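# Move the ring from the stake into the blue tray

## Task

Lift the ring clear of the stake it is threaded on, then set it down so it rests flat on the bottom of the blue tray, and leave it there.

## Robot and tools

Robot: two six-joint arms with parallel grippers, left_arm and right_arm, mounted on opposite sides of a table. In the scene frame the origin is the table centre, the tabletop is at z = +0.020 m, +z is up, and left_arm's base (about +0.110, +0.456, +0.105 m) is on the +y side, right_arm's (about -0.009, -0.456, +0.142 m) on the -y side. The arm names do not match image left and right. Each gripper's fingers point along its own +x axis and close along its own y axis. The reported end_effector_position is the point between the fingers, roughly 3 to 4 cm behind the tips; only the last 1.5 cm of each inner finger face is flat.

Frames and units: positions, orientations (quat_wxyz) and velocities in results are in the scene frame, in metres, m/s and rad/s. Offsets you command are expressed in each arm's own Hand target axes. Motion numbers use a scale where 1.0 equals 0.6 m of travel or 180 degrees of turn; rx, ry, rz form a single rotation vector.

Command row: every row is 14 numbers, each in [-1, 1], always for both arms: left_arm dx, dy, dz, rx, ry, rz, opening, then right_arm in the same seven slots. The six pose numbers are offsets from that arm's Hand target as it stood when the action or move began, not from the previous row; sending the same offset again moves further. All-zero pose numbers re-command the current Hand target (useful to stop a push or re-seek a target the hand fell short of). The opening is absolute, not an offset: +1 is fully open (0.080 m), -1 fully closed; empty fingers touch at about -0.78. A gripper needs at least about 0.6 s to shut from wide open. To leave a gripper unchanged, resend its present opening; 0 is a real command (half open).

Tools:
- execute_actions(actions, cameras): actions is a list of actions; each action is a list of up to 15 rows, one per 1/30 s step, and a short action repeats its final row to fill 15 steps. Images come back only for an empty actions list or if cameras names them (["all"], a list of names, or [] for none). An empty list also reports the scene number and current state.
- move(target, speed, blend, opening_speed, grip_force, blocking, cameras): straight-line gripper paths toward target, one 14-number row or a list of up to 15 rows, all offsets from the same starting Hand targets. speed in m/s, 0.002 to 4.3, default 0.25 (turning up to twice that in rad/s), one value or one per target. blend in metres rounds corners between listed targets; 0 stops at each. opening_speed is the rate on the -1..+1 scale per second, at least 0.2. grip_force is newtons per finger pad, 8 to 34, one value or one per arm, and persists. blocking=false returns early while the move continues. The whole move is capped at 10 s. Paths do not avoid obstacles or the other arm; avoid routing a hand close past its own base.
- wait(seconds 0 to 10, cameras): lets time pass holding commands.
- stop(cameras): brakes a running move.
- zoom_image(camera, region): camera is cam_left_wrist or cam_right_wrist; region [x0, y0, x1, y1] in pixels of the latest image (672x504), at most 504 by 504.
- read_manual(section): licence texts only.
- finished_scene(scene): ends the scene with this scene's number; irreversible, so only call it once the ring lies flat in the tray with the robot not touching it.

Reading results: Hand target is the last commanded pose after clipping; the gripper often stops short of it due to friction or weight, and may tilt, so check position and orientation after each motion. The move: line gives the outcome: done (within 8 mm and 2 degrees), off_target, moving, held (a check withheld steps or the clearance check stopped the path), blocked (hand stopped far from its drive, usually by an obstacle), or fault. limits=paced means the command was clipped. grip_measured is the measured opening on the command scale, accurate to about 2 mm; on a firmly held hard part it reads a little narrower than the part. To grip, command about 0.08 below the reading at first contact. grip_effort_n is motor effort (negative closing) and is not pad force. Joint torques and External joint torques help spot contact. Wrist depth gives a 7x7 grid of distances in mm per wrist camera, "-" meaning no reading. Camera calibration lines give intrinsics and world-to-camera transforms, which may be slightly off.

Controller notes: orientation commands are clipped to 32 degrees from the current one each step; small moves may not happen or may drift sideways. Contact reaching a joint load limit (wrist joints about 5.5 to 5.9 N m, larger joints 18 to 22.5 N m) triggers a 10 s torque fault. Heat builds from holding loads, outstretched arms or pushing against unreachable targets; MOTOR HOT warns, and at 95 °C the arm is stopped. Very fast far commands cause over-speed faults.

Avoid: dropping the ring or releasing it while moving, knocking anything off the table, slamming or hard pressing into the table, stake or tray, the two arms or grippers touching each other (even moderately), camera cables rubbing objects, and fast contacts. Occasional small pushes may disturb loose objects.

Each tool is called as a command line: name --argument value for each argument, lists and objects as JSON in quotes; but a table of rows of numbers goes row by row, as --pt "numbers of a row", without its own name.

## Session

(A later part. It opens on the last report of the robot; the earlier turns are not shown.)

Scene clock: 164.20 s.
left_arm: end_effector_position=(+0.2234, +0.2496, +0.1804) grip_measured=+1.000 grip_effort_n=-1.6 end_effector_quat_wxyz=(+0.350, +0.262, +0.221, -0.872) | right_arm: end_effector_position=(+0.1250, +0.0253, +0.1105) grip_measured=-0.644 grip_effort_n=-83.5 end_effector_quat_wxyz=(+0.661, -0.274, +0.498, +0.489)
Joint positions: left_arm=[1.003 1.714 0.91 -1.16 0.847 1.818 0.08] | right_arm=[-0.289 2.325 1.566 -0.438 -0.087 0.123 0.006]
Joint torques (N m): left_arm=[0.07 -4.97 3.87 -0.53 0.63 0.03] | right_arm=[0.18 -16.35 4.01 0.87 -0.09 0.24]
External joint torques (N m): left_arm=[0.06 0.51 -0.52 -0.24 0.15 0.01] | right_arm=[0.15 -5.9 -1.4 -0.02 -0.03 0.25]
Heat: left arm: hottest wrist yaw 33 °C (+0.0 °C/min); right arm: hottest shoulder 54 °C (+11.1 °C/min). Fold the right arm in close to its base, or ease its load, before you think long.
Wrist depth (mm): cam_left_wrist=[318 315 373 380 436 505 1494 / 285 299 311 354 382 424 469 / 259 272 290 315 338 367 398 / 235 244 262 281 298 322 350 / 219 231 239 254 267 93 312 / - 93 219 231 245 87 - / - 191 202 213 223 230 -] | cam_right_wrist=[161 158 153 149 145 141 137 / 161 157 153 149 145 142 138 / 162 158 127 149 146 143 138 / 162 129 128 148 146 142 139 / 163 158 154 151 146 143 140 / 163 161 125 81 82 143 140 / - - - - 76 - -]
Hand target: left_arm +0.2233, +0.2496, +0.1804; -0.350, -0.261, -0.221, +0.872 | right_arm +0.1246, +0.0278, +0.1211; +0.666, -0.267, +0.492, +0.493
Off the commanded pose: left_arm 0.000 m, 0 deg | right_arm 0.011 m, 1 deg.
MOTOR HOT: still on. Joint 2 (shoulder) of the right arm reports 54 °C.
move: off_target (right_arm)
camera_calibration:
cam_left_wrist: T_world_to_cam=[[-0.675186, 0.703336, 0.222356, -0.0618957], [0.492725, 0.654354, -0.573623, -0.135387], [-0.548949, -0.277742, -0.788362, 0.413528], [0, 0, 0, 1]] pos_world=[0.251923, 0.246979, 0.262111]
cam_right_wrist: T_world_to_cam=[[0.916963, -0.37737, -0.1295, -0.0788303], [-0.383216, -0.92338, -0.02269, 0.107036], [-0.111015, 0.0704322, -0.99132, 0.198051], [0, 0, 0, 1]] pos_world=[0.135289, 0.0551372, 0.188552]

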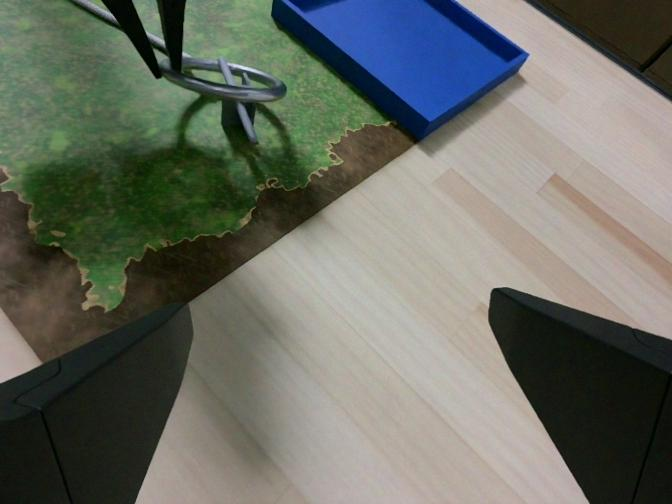

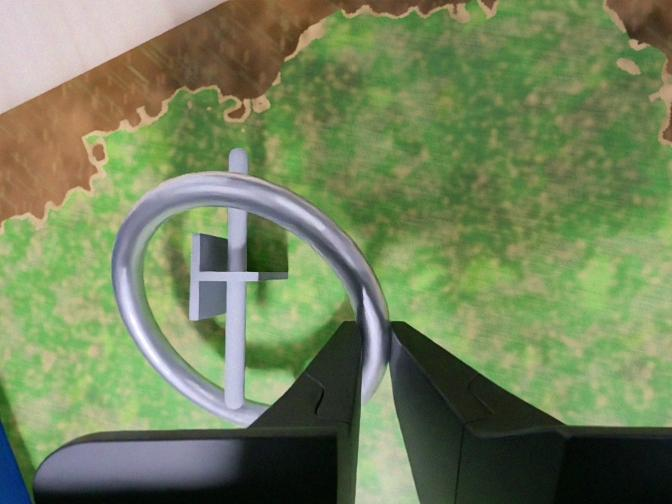

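move --target '[0,0,0,0,0,0,1,0.0012,0,-0.0155,0,0,0,-0.78]' --speed 0.05 --cameras '["all"]'

zoom_image --camera "cam_right_wrist" --region '[90, 100, 410, 440]'

Scene clock: 168.57 s.
left_arm: end_effector_position=(+0.2234, +0.2496, +0.1804) grip_measured=+1.000 grip_effort_n=-2.1 end_effector_quat_wxyz=(+0.350, +0.262, +0.221, -0.872) | right_arm: end_effector_position=(+0.1213, +0.0176, +0.1065) grip_measured=-0.644 grip_effort_n=-83.5 end_effector_quat_wxyz=(+0.661, -0.274, +0.499, +0.490)
Joint positions: left_arm=[1.003 1.714 0.91 -1.16 0.847 1.818 0.08] | right_arm=[-0.286 2.305 1.511 -0.403 -0.087 0.126 0.006]
Joint torques (N m): left_arm=[0.07 -4.97 3.86 -0.53 0.63 0.03] | right_arm=[0.2 -16.09 3.89 0.88 -0.05 0.25]
External joint torques (N m): left_arm=[0.09 0.48 -0.46 -0.23 0.16 0.01] | right_arm=[0.2 -5.81 -1.48 -0.05 0 0.26]
Heat: left arm: hottest wrist yaw 33 °C (+0.0 °C/min); right arm: hottest shoulder 54 °C (+11.1 °C/min). Fold the right arm in close to its base, or ease its load, before you think long.
Wrist depth (mm): cam_left_wrist=[320 318 377 390 - 508 1484 / 284 303 311 351 375 421 475 / 258 272 289 312 337 368 400 / 236 248 262 282 300 324 349 / 220 233 237 253 268 93 314 / - 93 219 232 243 87 - / - 191 203 214 223 230 -] | cam_right_wrist=[157 153 149 146 142 138 135 / 157 154 149 146 142 138 135 / 158 154 124 146 143 139 135 / 159 121 122 145 142 139 136 / 159 154 150 148 143 140 136 / 160 157 137 81 82 139 137 / - - - - 76 - -]
Hand target: left_arm +0.2233, +0.2496, +0.1804; -0.350, -0.261, -0.221, +0.872 | right_arm +0.1210, +0.0202, +0.1170; +0.666, -0.267, +0.492, +0.493
Off the commanded pose: left_arm 0.000 m, 0 deg | right_arm 0.011 m, 1 deg.
MOTOR HOT: still on. Joint 2 (shoulder) of the right arm reports 54 °C.
move: off_target (right_arm)
camera_calibration:
cam_left_wrist: T_world_to_cam=[[-0.675186, 0.703336, 0.222356, -0.0618957], [0.492725, 0.654354, -0.573623, -0.135387], [-0.548949, -0.277742, -0.788362, 0.413528], [0, 0, 0, 1]] pos_world=[0.251923, 0.246979, 0.262111]
cam_right_wrist: T_world_to_cam=[[0.91693, -0.377123, -0.130452, -0.0786504], [-0.383005, -0.923474, -0.0224269, 0.0984359], [-0.112011, 0.0705277, -0.991201, 0.194315], [0, 0, 0, 1]] pos_world=[0.131584, 0.0475375, 0.184553]

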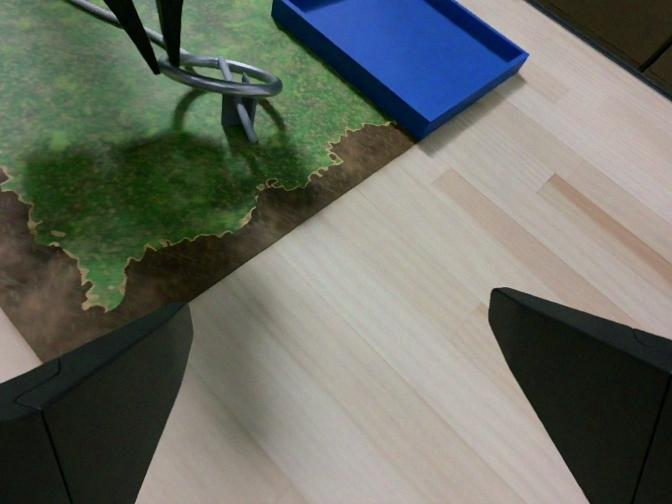

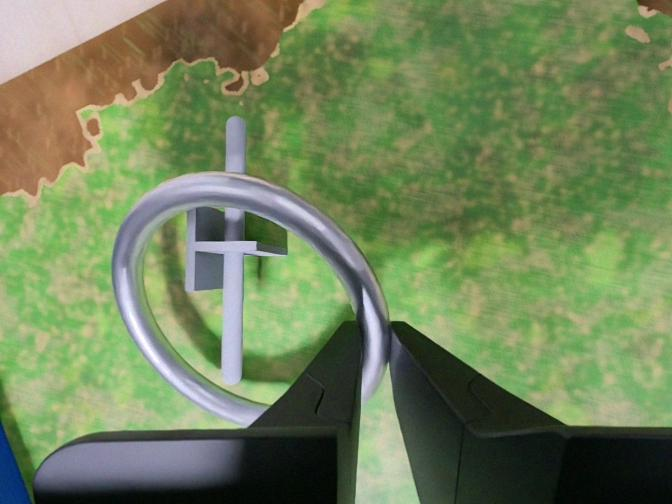

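Scaled by 1.482 from the camera's 672x504 image, which has a finer 960x720 frame.

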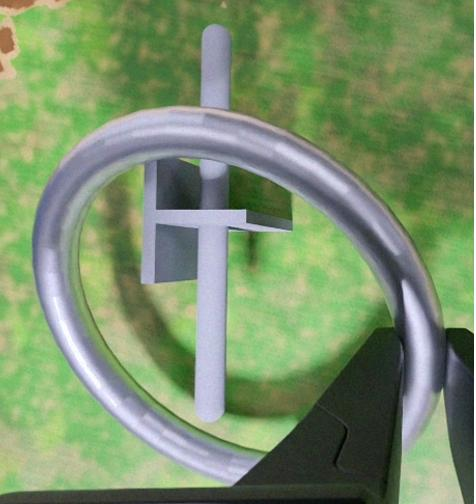

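move --target '[0,0,0,0,0,0,1,-0.0919,0.013,0.0373,0,0,0,-0.78]' --speed 0.06 --cameras '["all"]'

Scene clock: 173.73 s.
left_arm: end_effector_position=(+0.2234, +0.2496, +0.1804) grip_measured=+1.000 grip_effort_n=-1.6 end_effector_quat_wxyz=(+0.350, +0.262, +0.221, -0.872) | right_arm: end_effector_position=(+0.1199, +0.0130, +0.1613) grip_measured=-0.644 grip_effort_n=-83.5 end_effector_quat_wxyz=(+0.657, -0.278, +0.504, +0.486)
Joint positions: left_arm=[1.003 1.714 0.91 -1.16 0.847 1.818 0.08] | right_arm=[-0.286 2.201 1.581 -0.592 -0.087 0.126 0.006]
Joint torques (N m): left_arm=[0.07 -4.97 3.88 -0.52 0.63 0.03] | right_arm=[0.2 -15.52 6.73 0.63 -0.04 0.25]
External joint torques (N m): left_arm=[0.06 0.43 -0.42 -0.23 0.16 0.02] | right_arm=[0.21 -5.5 1.05 -0.25 0 0.25]
Heat: left arm: hottest wrist yaw 33 °C (+0.0 °C/min); right arm: hottest shoulder 54 °C (+10.0 °C/min). Fold the right arm in close to its base, or ease its load, before you think long.
Wrist depth (mm): cam_left_wrist=[318 340 370 385 460 522 1474 / 286 304 317 352 378 424 473 / 259 272 290 312 336 364 400 / 236 246 262 279 300 323 350 / 220 232 239 254 268 93 313 / - 93 219 232 245 87 - / - 191 204 214 224 231 -] | cam_right_wrist=[215 208 202 197 192 188 183 / 216 210 205 198 193 190 184 / 215 210 176 199 195 189 185 / 218 210 206 198 196 190 186 / 215 211 208 105 197 192 187 / - 215 210 81 82 192 189 / - - - - 76 - -]
Hand target: left_arm +0.2233, +0.2496, +0.1804; -0.350, -0.261, -0.221, +0.872 | right_arm +0.1210, +0.0203, +0.1771; +0.666, -0.267, +0.492, +0.493
Off the commanded pose: left_arm 0.000 m, 0 deg | right_arm 0.017 m, 2 deg.
MOTOR HOT: still on. Joint 2 (shoulder) of the right arm reports 54 °C.
move: off_target (right_arm)
camera_calibration:
cam_left_wrist: T_world_to_cam=[[-0.675186, 0.703336, 0.222356, -0.0618957], [0.492725, 0.654354, -0.573623, -0.135387], [-0.548949, -0.277742, -0.788362, 0.413528], [0, 0, 0, 1]] pos_world=[0.251923, 0.246979, 0.262111]
cam_right_wrist: T_world_to_cam=[[0.916286, -0.37918, -0.129004, -0.0721108], [-0.383144, -0.923666, -0.0064627, 0.0922686], [-0.116706, 0.0553488, -0.991623, 0.249645], [0, 0, 0, 1]] pos_world=[0.130561, 0.0440648, 0.238847]

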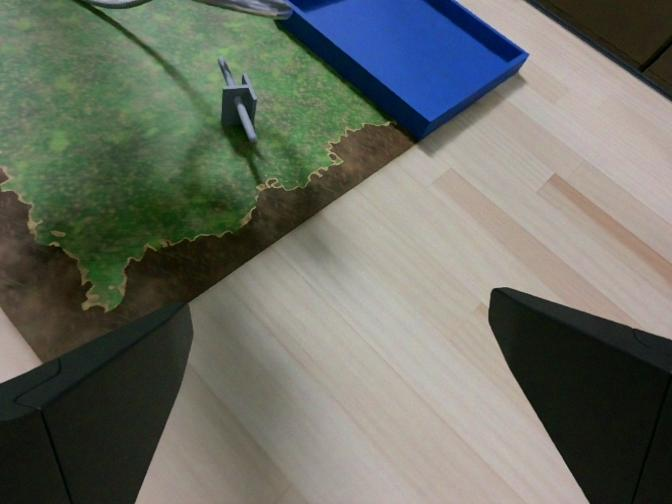

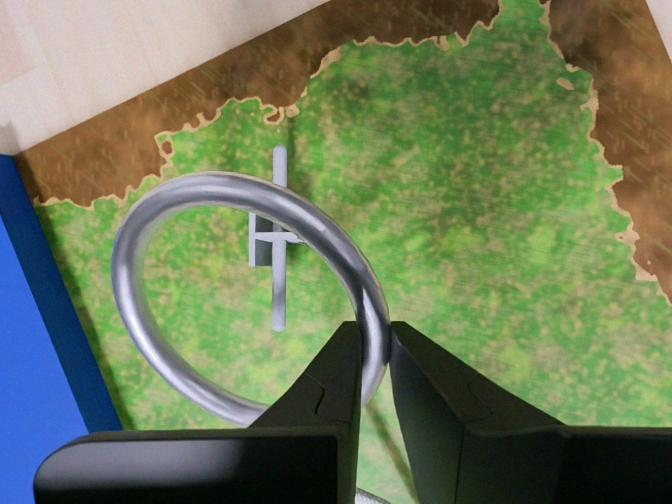

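move --target '[0,0,0,0,0,0,1,0.0107,0.324,-0.0947,0.017,0.1208,0,-0.78]' --speed 0.12 --cameras '["all"]'

Scene clock: 191.93 s.
left_arm: end_effector_position=(+0.2234, +0.2496, +0.1804) grip_measured=+1.000 grip_effort_n=-2.1 end_effector_quat_wxyz=(+0.350, +0.262, +0.221, -0.872) | right_arm: end_effector_position=(-0.0793, +0.0437, +0.1720) grip_measured=-0.644 grip_effort_n=-83.5 end_effector_quat_wxyz=(+0.568, -0.345, +0.620, +0.418)
Joint positions: left_arm=[1.003 1.714 0.91 -1.16 0.847 1.818 0.08] | right_arm=[0.116 2.548 2.29 -1.254 -0.112 0.538 0.006]
Joint torques (N m): left_arm=[0.07 -4.98 3.87 -0.52 0.63 0.03] | right_arm=[-0.16 -14.29 6.78 0.08 -0.4 0.23]
External joint torques (N m): left_arm=[0.06 0.46 -0.49 -0.24 0.16 0.02] | right_arm=[-0.14 -2.65 1.22 -0.34 -0.35 0.24]
Heat: left arm: hottest wrist yaw 33 °C (+0.0 °C/min); right arm: hottest shoulder 52 °C (+6.0 °C/min). Fold the right arm in close to its base, or ease its load, before you think long.
Wrist depth (mm): cam_left_wrist=[319 342 370 384 - 516 1465 / 285 302 318 355 376 421 472 / 257 272 292 313 336 368 398 / 234 247 262 280 300 323 353 / 220 233 238 254 267 93 311 / - 93 218 231 244 87 - / - 192 203 212 223 231 -] | cam_right_wrist=[181 175 168 166 166 165 162 / 191 182 181 177 176 175 172 / 202 112 99 - 182 185 182 / 208 120 205 98 194 196 195 / 242 132 - - 207 207 208 / 264 257 - 81 82 224 223 / - - - - 76 - -]
Hand target: left_arm +0.2233, +0.2496, +0.1804; -0.350, -0.261, -0.221, +0.872 | right_arm -0.0799, +0.0472, +0.1749; +0.568, -0.338, +0.621, +0.421
Off the commanded pose: left_arm 0.000 m, 0 deg | right_arm 0.005 m, 1 deg.
MOTOR HOT: still on. Joint 2 (shoulder) of the right arm reports 52 °C.
move: done
camera_calibration:
cam_left_wrist: T_world_to_cam=[[-0.675186, 0.703336, 0.222356, -0.0618957], [0.492725, 0.654354, -0.573623, -0.135387], [-0.548949, -0.277742, -0.788362, 0.413528], [0, 0, 0, 1]] pos_world=[0.251923, 0.246979, 0.262111]
cam_right_wrist: T_world_to_cam=[[0.898036, -0.421041, -0.127496, 0.12344], [-0.359945, -0.869864, 0.337308, -0.0153116], [-0.252925, -0.257024, -0.932721, 0.228011], [0, 0, 0, 1]] pos_world=[-0.0586954, 0.0972587, 0.233574]

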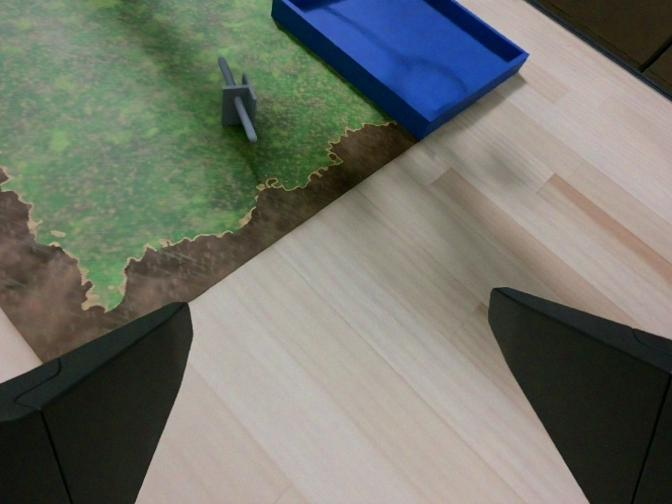

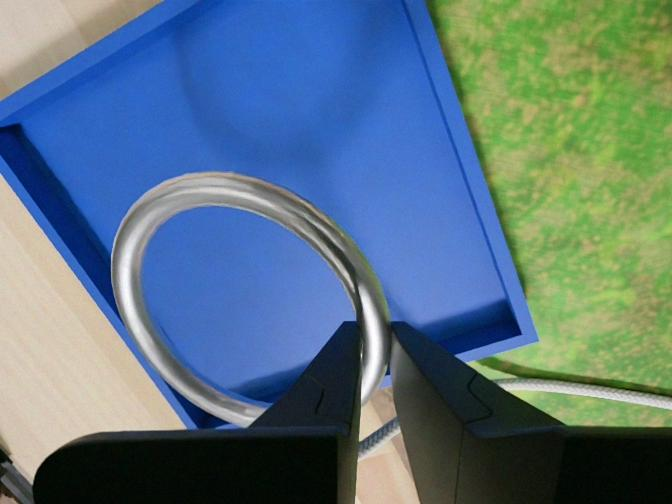

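move --target '[0,0,0,0,0,0,1,0.1155,-0.0162,0,0,0,0,-0.78]' --speed 0.08 --cameras '["all"]'

Scene clock: 203.63 s.
left_arm: end_effector_position=(+0.2234, +0.2496, +0.1804) grip_measured=+1.000 grip_effort_n=-2.1 end_effector_quat_wxyz=(+0.350, +0.262, +0.221, -0.872) | right_arm: end_effector_position=(-0.0797, +0.0478, +0.1060) grip_measured=-0.644 grip_effort_n=-83.5 end_effector_quat_wxyz=(+0.570, -0.340, +0.617, +0.422)
Joint positions: left_arm=[1.003 1.714 0.91 -1.16 0.847 1.818 0.08] | right_arm=[0.116 2.604 2.13 -1.024 -0.112 0.538 0.006]
Joint torques (N m): left_arm=[0.06 -4.96 3.88 -0.52 0.64 0.03] | right_arm=[-0.22 -14.8 4.25 0.31 -0.39 0.22]
External joint torques (N m): left_arm=[0.09 0.46 -0.44 -0.22 0.17 0.01] | right_arm=[-0.22 -3.02 -1.2 -0.12 -0.34 0.23]
Heat: left arm: hottest wrist yaw 33 °C (+0.0 °C/min); right arm: hottest shoulder 53 °C (+5.0 °C/min). Fold the right arm in close to its base, or ease its load, before you think long.
Wrist depth (mm): cam_left_wrist=[320 341 369 387 447 501 1484 / 285 303 315 353 360 420 472 / 259 272 289 312 336 367 399 / 235 248 263 282 300 323 348 / 220 232 241 253 268 93 310 / - 93 219 231 245 86 - / - 191 202 214 224 231 -] | cam_right_wrist=[115 114 109 107 101 109 107 / 122 120 118 - 112 114 113 / 132 125 121 123 119 120 120 / - 132 135 125 126 125 128 / 152 144 145 137 135 115 136 / 163 157 151 81 81 139 144 / - - - - 76 - -]
Hand target: left_arm +0.2233, +0.2496, +0.1804; -0.350, -0.261, -0.221, +0.872 | right_arm -0.0800, +0.0472, +0.1050; +0.568, -0.338, +0.621, +0.421
Off the commanded pose: left_arm 0.000 m, 0 deg | right_arm 0.001 m, 1 deg.
MOTOR HOT: still on. Joint 2 (shoulder) of the right arm reports 53 °C.
move: done
camera_calibration:
cam_left_wrist: T_world_to_cam=[[-0.675186, 0.703336, 0.222356, -0.0618957], [0.492725, 0.654354, -0.573623, -0.135387], [-0.548949, -0.277742, -0.788362, 0.413528], [0, 0, 0, 1]] pos_world=[0.251923, 0.246979, 0.262111]
cam_right_wrist: T_world_to_cam=[[0.897689, -0.419477, -0.134883, 0.117933], [-0.359765, -0.874501, 0.325296, 0.011878], [-0.254409, -0.243489, -0.935943, 0.167018], [0, 0, 0, 1]] pos_world=[-0.0591024, 0.100524, 0.168363]

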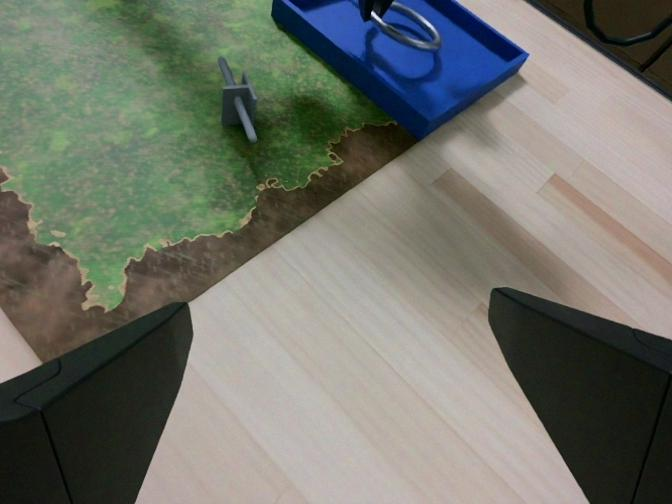

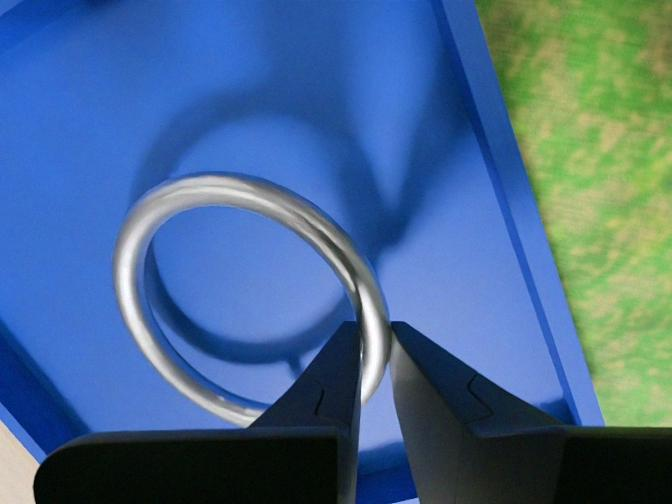

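move --target '[0,0,0,0,0,0,1,0.058,-0.008,0,0,0,0,-0.78]' --speed 0.03 --cameras '["all"]'

zoom_image --camera "cam_left_wrist" --region '[320, 0, 500, 120]'

Scene clock: 207.93 s.
left_arm: end_effector_position=(+0.2234, +0.2496, +0.1804) grip_measured=+1.000 grip_effort_n=-2.1 end_effector_quat_wxyz=(+0.350, +0.262, +0.221, -0.872) | right_arm: end_effector_position=(-0.0792, +0.0525, +0.0824) grip_measured=-0.644 grip_effort_n=-83.5 end_effector_quat_wxyz=(+0.572, -0.332, +0.615, +0.429)
Joint positions: left_arm=[1.003 1.714 0.91 -1.16 0.847 1.818 0.08] | right_arm=[0.113 2.636 2.093 -0.932 -0.116 0.538 0.006]
Joint torques (N m): left_arm=[0.06 -4.97 3.9 -0.52 0.63 0.03] | right_arm=[0.08 -12.47 3.38 0.6 -0.26 0.22]
External joint torques (N m): left_arm=[0.04 0.55 -0.49 -0.22 0.16 0.02] | right_arm=[0.07 -0.74 -1.98 0.12 -0.21 0.23]
Heat: left arm: hottest wrist yaw 33 °C (+0.0 °C/min); right arm: hottest shoulder 54 °C (+4.0 °C/min). Fold the right arm in close to its base, or ease its load, before you think long.
Wrist depth (mm): cam_left_wrist=[318 341 372 384 429 494 1446 / 288 303 314 351 378 424 463 / 260 273 291 309 338 363 401 / 235 247 262 280 300 322 347 / 220 233 238 254 267 93 312 / - 93 219 231 244 87 - / - 191 203 213 225 231 -] | cam_right_wrist=[- 96 93 90 89 91 90 / 103 101 100 97 93 95 94 / 110 106 100 100 98 98 99 / 116 112 111 100 103 - 105 / 125 122 121 105 110 108 111 / 137 127 126 109 82 114 116 / - - - - 76 - -]
Hand target: left_arm +0.2233, +0.2496, +0.1804; -0.350, -0.261, -0.221, +0.872 | right_arm -0.0799, +0.0472, +0.0699; +0.568, -0.338, +0.621, +0.420
Off the commanded pose: left_arm 0.000 m, 0 deg | right_arm 0.014 m, 1 deg.
MOTOR HOT: still on. Joint 2 (shoulder) of the right arm reports 54 °C.
move: off_target (right_arm)
camera_calibration:
cam_left_wrist: T_world_to_cam=[[-0.675186, 0.703336, 0.222356, -0.0618957], [0.492725, 0.654354, -0.573623, -0.135387], [-0.548949, -0.277742, -0.788362, 0.413528], [0, 0, 0, 1]] pos_world=[0.251923, 0.246979, 0.262111]
cam_right_wrist: T_world_to_cam=[[0.895697, -0.418676, -0.14979, 0.117241], [-0.360159, -0.880641, 0.307827, 0.0255813], [-0.26079, -0.221771, -0.939577, 0.144817], [0, 0, 0, 1]] pos_world=[-0.0580325, 0.10373, 0.145754]

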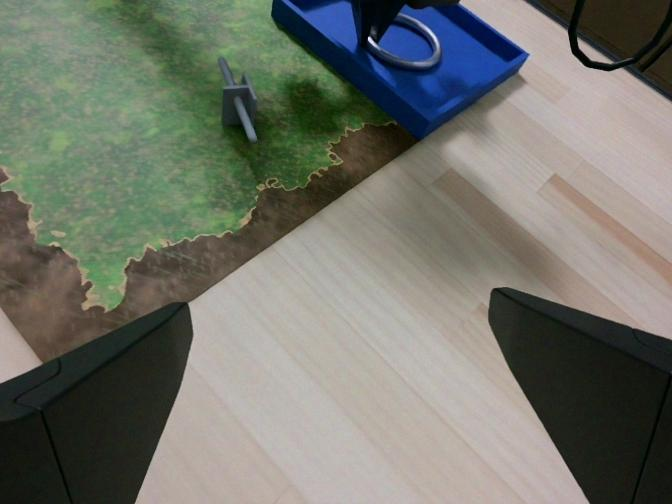

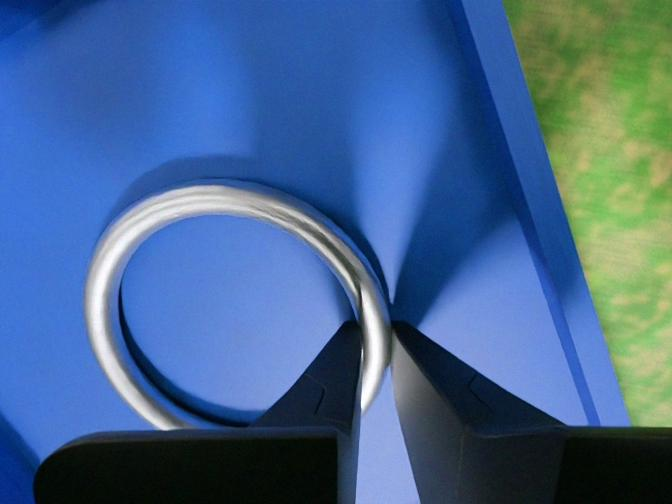

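Scaled by 2.800 from the camera's 672x504 image, which has a finer 960x720 frame.

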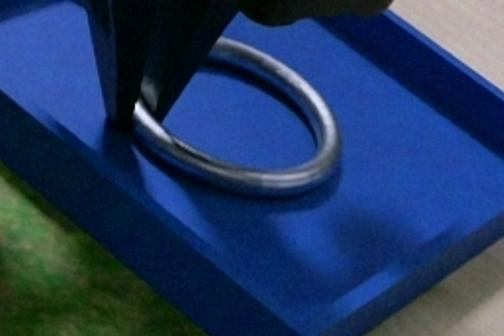

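move --target '[0,0,0,0,0,0,1,0.018,-0.012,0,0,0,0,-0.78]' --speed 0.03 --cameras '["all"]'

zoom_image --camera "cam_left_wrist" --region '[320, 0, 500, 120]'

Scene clock: 217.87 s.
left_arm: end_effector_position=(+0.2234, +0.2496, +0.1804) grip_measured=+1.000 grip_effort_n=-1.6 end_effector_quat_wxyz=(+0.350, +0.262, +0.221, -0.872) | right_arm: end_effector_position=(-0.0781, +0.0511, +0.0778) grip_measured=-0.644 grip_effort_n=-83.5 end_effector_quat_wxyz=(+0.571, -0.328, +0.617, +0.431)
Joint positions: left_arm=[1.003 1.714 0.91 -1.16 0.847 1.818 0.08] | right_arm=[0.109 2.63 2.063 -0.902 -0.124 0.538 0.006]
Joint torques (N m): left_arm=[0.05 -4.96 3.88 -0.53 0.63 0.02] | right_arm=[-0.46 -11.05 2.59 1.4 -0.01 -0.16]
External joint torques (N m): left_arm=[0.03 0.56 -0.5 -0.23 0.16 0.01] | right_arm=[-0.55 0.67 -2.75 0.92 0.05 -0.15]
Heat: left arm: hottest wrist yaw 33 °C (+0.0 °C/min); right arm: hottest shoulder 52 °C (+0.0 °C/min). Fold the right arm in close to its base, or ease its load, before you think long.
Wrist depth (mm): cam_left_wrist=[319 342 371 377 383 507 1514 / 286 303 315 355 382 424 472 / 258 272 290 312 338 368 404 / 235 247 263 281 300 323 348 / 221 232 239 254 268 93 313 / - 93 219 232 244 87 - / - 191 203 213 225 230 -] | cam_right_wrist=[- 96 94 91 89 91 90 / 104 102 100 97 93 95 94 / 111 108 101 100 98 97 98 / 119 113 111 105 103 - 104 / 126 123 120 114 110 107 109 / 138 128 127 110 82 113 115 / - - - - 76 - -]
Hand target: left_arm +0.2233, +0.2496, +0.1804; -0.350, -0.261, -0.221, +0.872 | right_arm -0.0749, +0.0448, +0.0581; +0.568, -0.338, +0.622, +0.420
Off the commanded pose: left_arm 0.000 m, 0 deg | right_arm 0.021 m, 2 deg.
MOTOR HOT: still on. Joint 2 (shoulder) of the right arm reports 52 °C.
move: off_target (right_arm)
camera_calibration:
cam_left_wrist: T_world_to_cam=[[-0.675186, 0.703336, 0.222356, -0.0618957], [0.492725, 0.654354, -0.573623, -0.135387], [-0.548949, -0.277742, -0.788362, 0.413528], [0, 0, 0, 1]] pos_world=[0.251923, 0.246979, 0.262111]
cam_right_wrist: T_world_to_cam=[[0.892984, -0.421145, -0.158797, 0.115573], [-0.360724, -0.880663, 0.307101, 0.0262311], [-0.269181, -0.216954, -0.938335, 0.139573], [0, 0, 0, 1]] pos_world=[-0.0561721, 0.102055, 0.141263]

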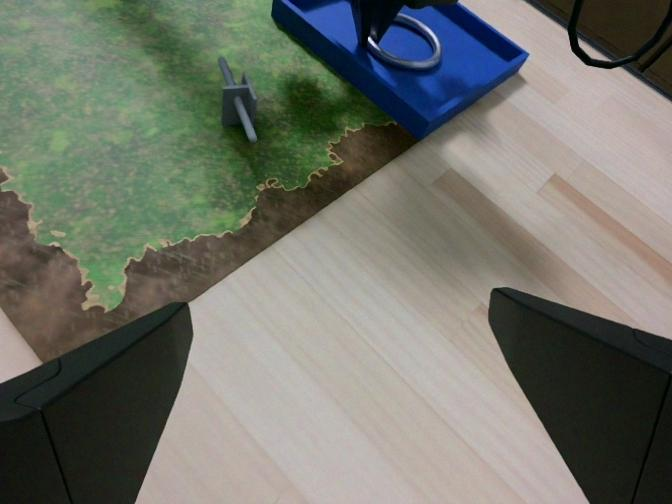

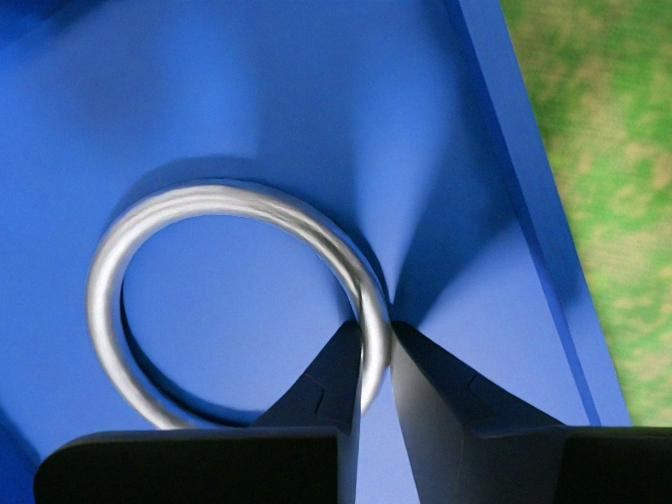

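Scaled by 2.800 from the camera's 672x504 image, which has a finer 960x720 frame.

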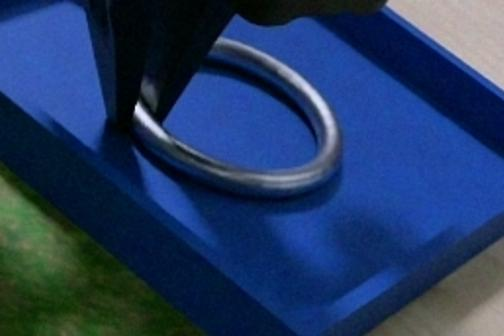

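move --pt "0 0 0 0 0 0 1 -0.026 0.006 0 0 0 0 -0.78" --pt "0 0 0 0 0 0 1 -0.026 0.006 0 0 0 0 -0.42" --pt "0 0 0 0 0 0 1 -0.19 0.006 0 0 0 0 -0.42" --opening_speed 0.25 --speed 0.08 --cameras '["all"]'

zoom_image --camera "cam_left_wrist" --region '[320, 0, 500, 120]'

Scene clock: 231.53 s.
left_arm: end_effector_position=(+0.2234, +0.2496, +0.1804) grip_measured=+1.000 grip_effort_n=-1.6 end_effector_quat_wxyz=(+0.350, +0.262, +0.221, -0.872) | right_arm: end_effector_position=(-0.0649, +0.0353, +0.1609) grip_measured=-0.424 grip_effort_n=18.4 end_effector_quat_wxyz=(+0.564, -0.345, +0.628, +0.411)
Joint positions: left_arm=[1.003 1.714 0.91 -1.16 0.847 1.818 0.08] | right_arm=[0.085 2.514 2.183 -1.199 -0.123 0.519 0.016]
Joint torques (N m): left_arm=[0.06 -4.97 3.86 -0.53 0.64 0.03] | right_arm=[-0.28 -16.46 6.23 0.03 -0.07 -0.25]
External joint torques (N m): left_arm=[0.08 0.52 -0.56 -0.25 0.15 0.01] | right_arm=[-0.35 -5.04 0.72 -0.37 -0.01 -0.24]
Heat: left arm: hottest wrist yaw 33 °C (+0.0 °C/min); right arm: hottest shoulder 50 °C (-4.0 °C/min). Fold the right arm in close to its base, or ease its load, before you think long.
Wrist depth (mm): cam_left_wrist=[318 343 370 380 418 507 1514 / 285 302 316 352 378 418 472 / 258 273 292 311 337 369 398 / 235 248 262 279 298 322 350 / 220 231 239 254 266 93 312 / - 93 220 231 244 87 - / - 191 203 213 224 231 -] | cam_right_wrist=[163 163 162 155 158 156 154 / 177 177 171 169 167 166 162 / 191 186 181 174 173 177 173 / 204 201 194 186 191 189 185 / 225 217 197 206 193 201 198 / 254 232 - 201 81 209 211 / - - - 258 - - -]
Hand target: left_arm +0.2233, +0.2496, +0.1804; -0.350, -0.261, -0.221, +0.872 | right_arm -0.0638, +0.0397, +0.1715; +0.568, -0.338, +0.621, +0.420
Off the commanded pose: left_arm 0.000 m, 0 deg | right_arm 0.012 m, 2 deg.
MOTOR HOT: still on. Joint 2 (shoulder) of the right arm reports 50 °C.
move: off_target (right_arm)
camera_calibration:
cam_left_wrist: T_world_to_cam=[[-0.675186, 0.703336, 0.222356, -0.0618957], [0.492725, 0.654354, -0.573623, -0.135387], [-0.548949, -0.277742, -0.788362, 0.413528], [0, 0, 0, 1]] pos_world=[0.251923, 0.246979, 0.262111]
cam_right_wrist: T_world_to_cam=[[0.892218, -0.433088, -0.127989, 0.105769], [-0.366526, -0.86001, 0.355022, -0.017311], [-0.263828, -0.269846, -0.926055, 0.217827], [0, 0, 0, 1]] pos_world=[-0.0432449, 0.0896994, 0.221403]

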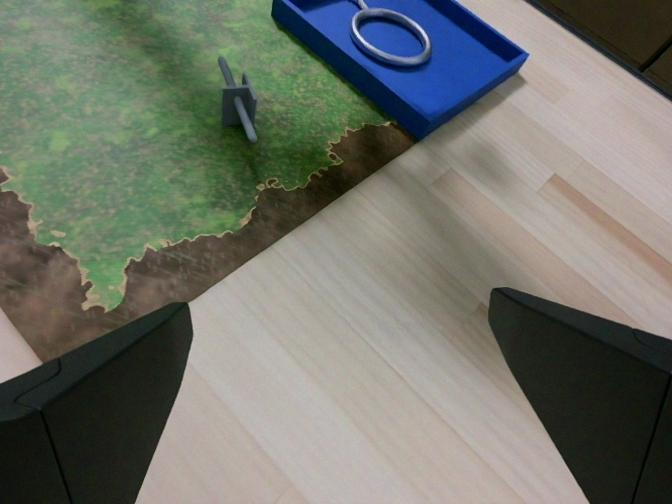

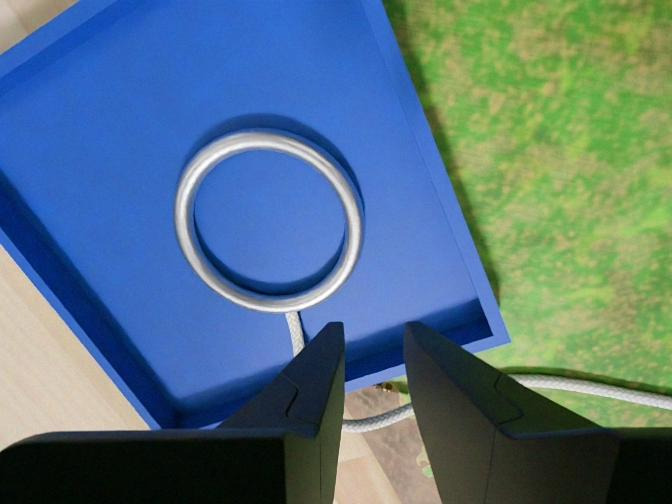

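Scaled by 2.800 from the camera's 672x504 image, which has a finer 960x720 frame.

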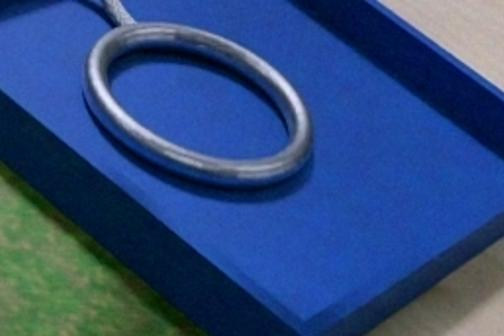

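finished_scene --scene 3

The scene is finished: the task was done.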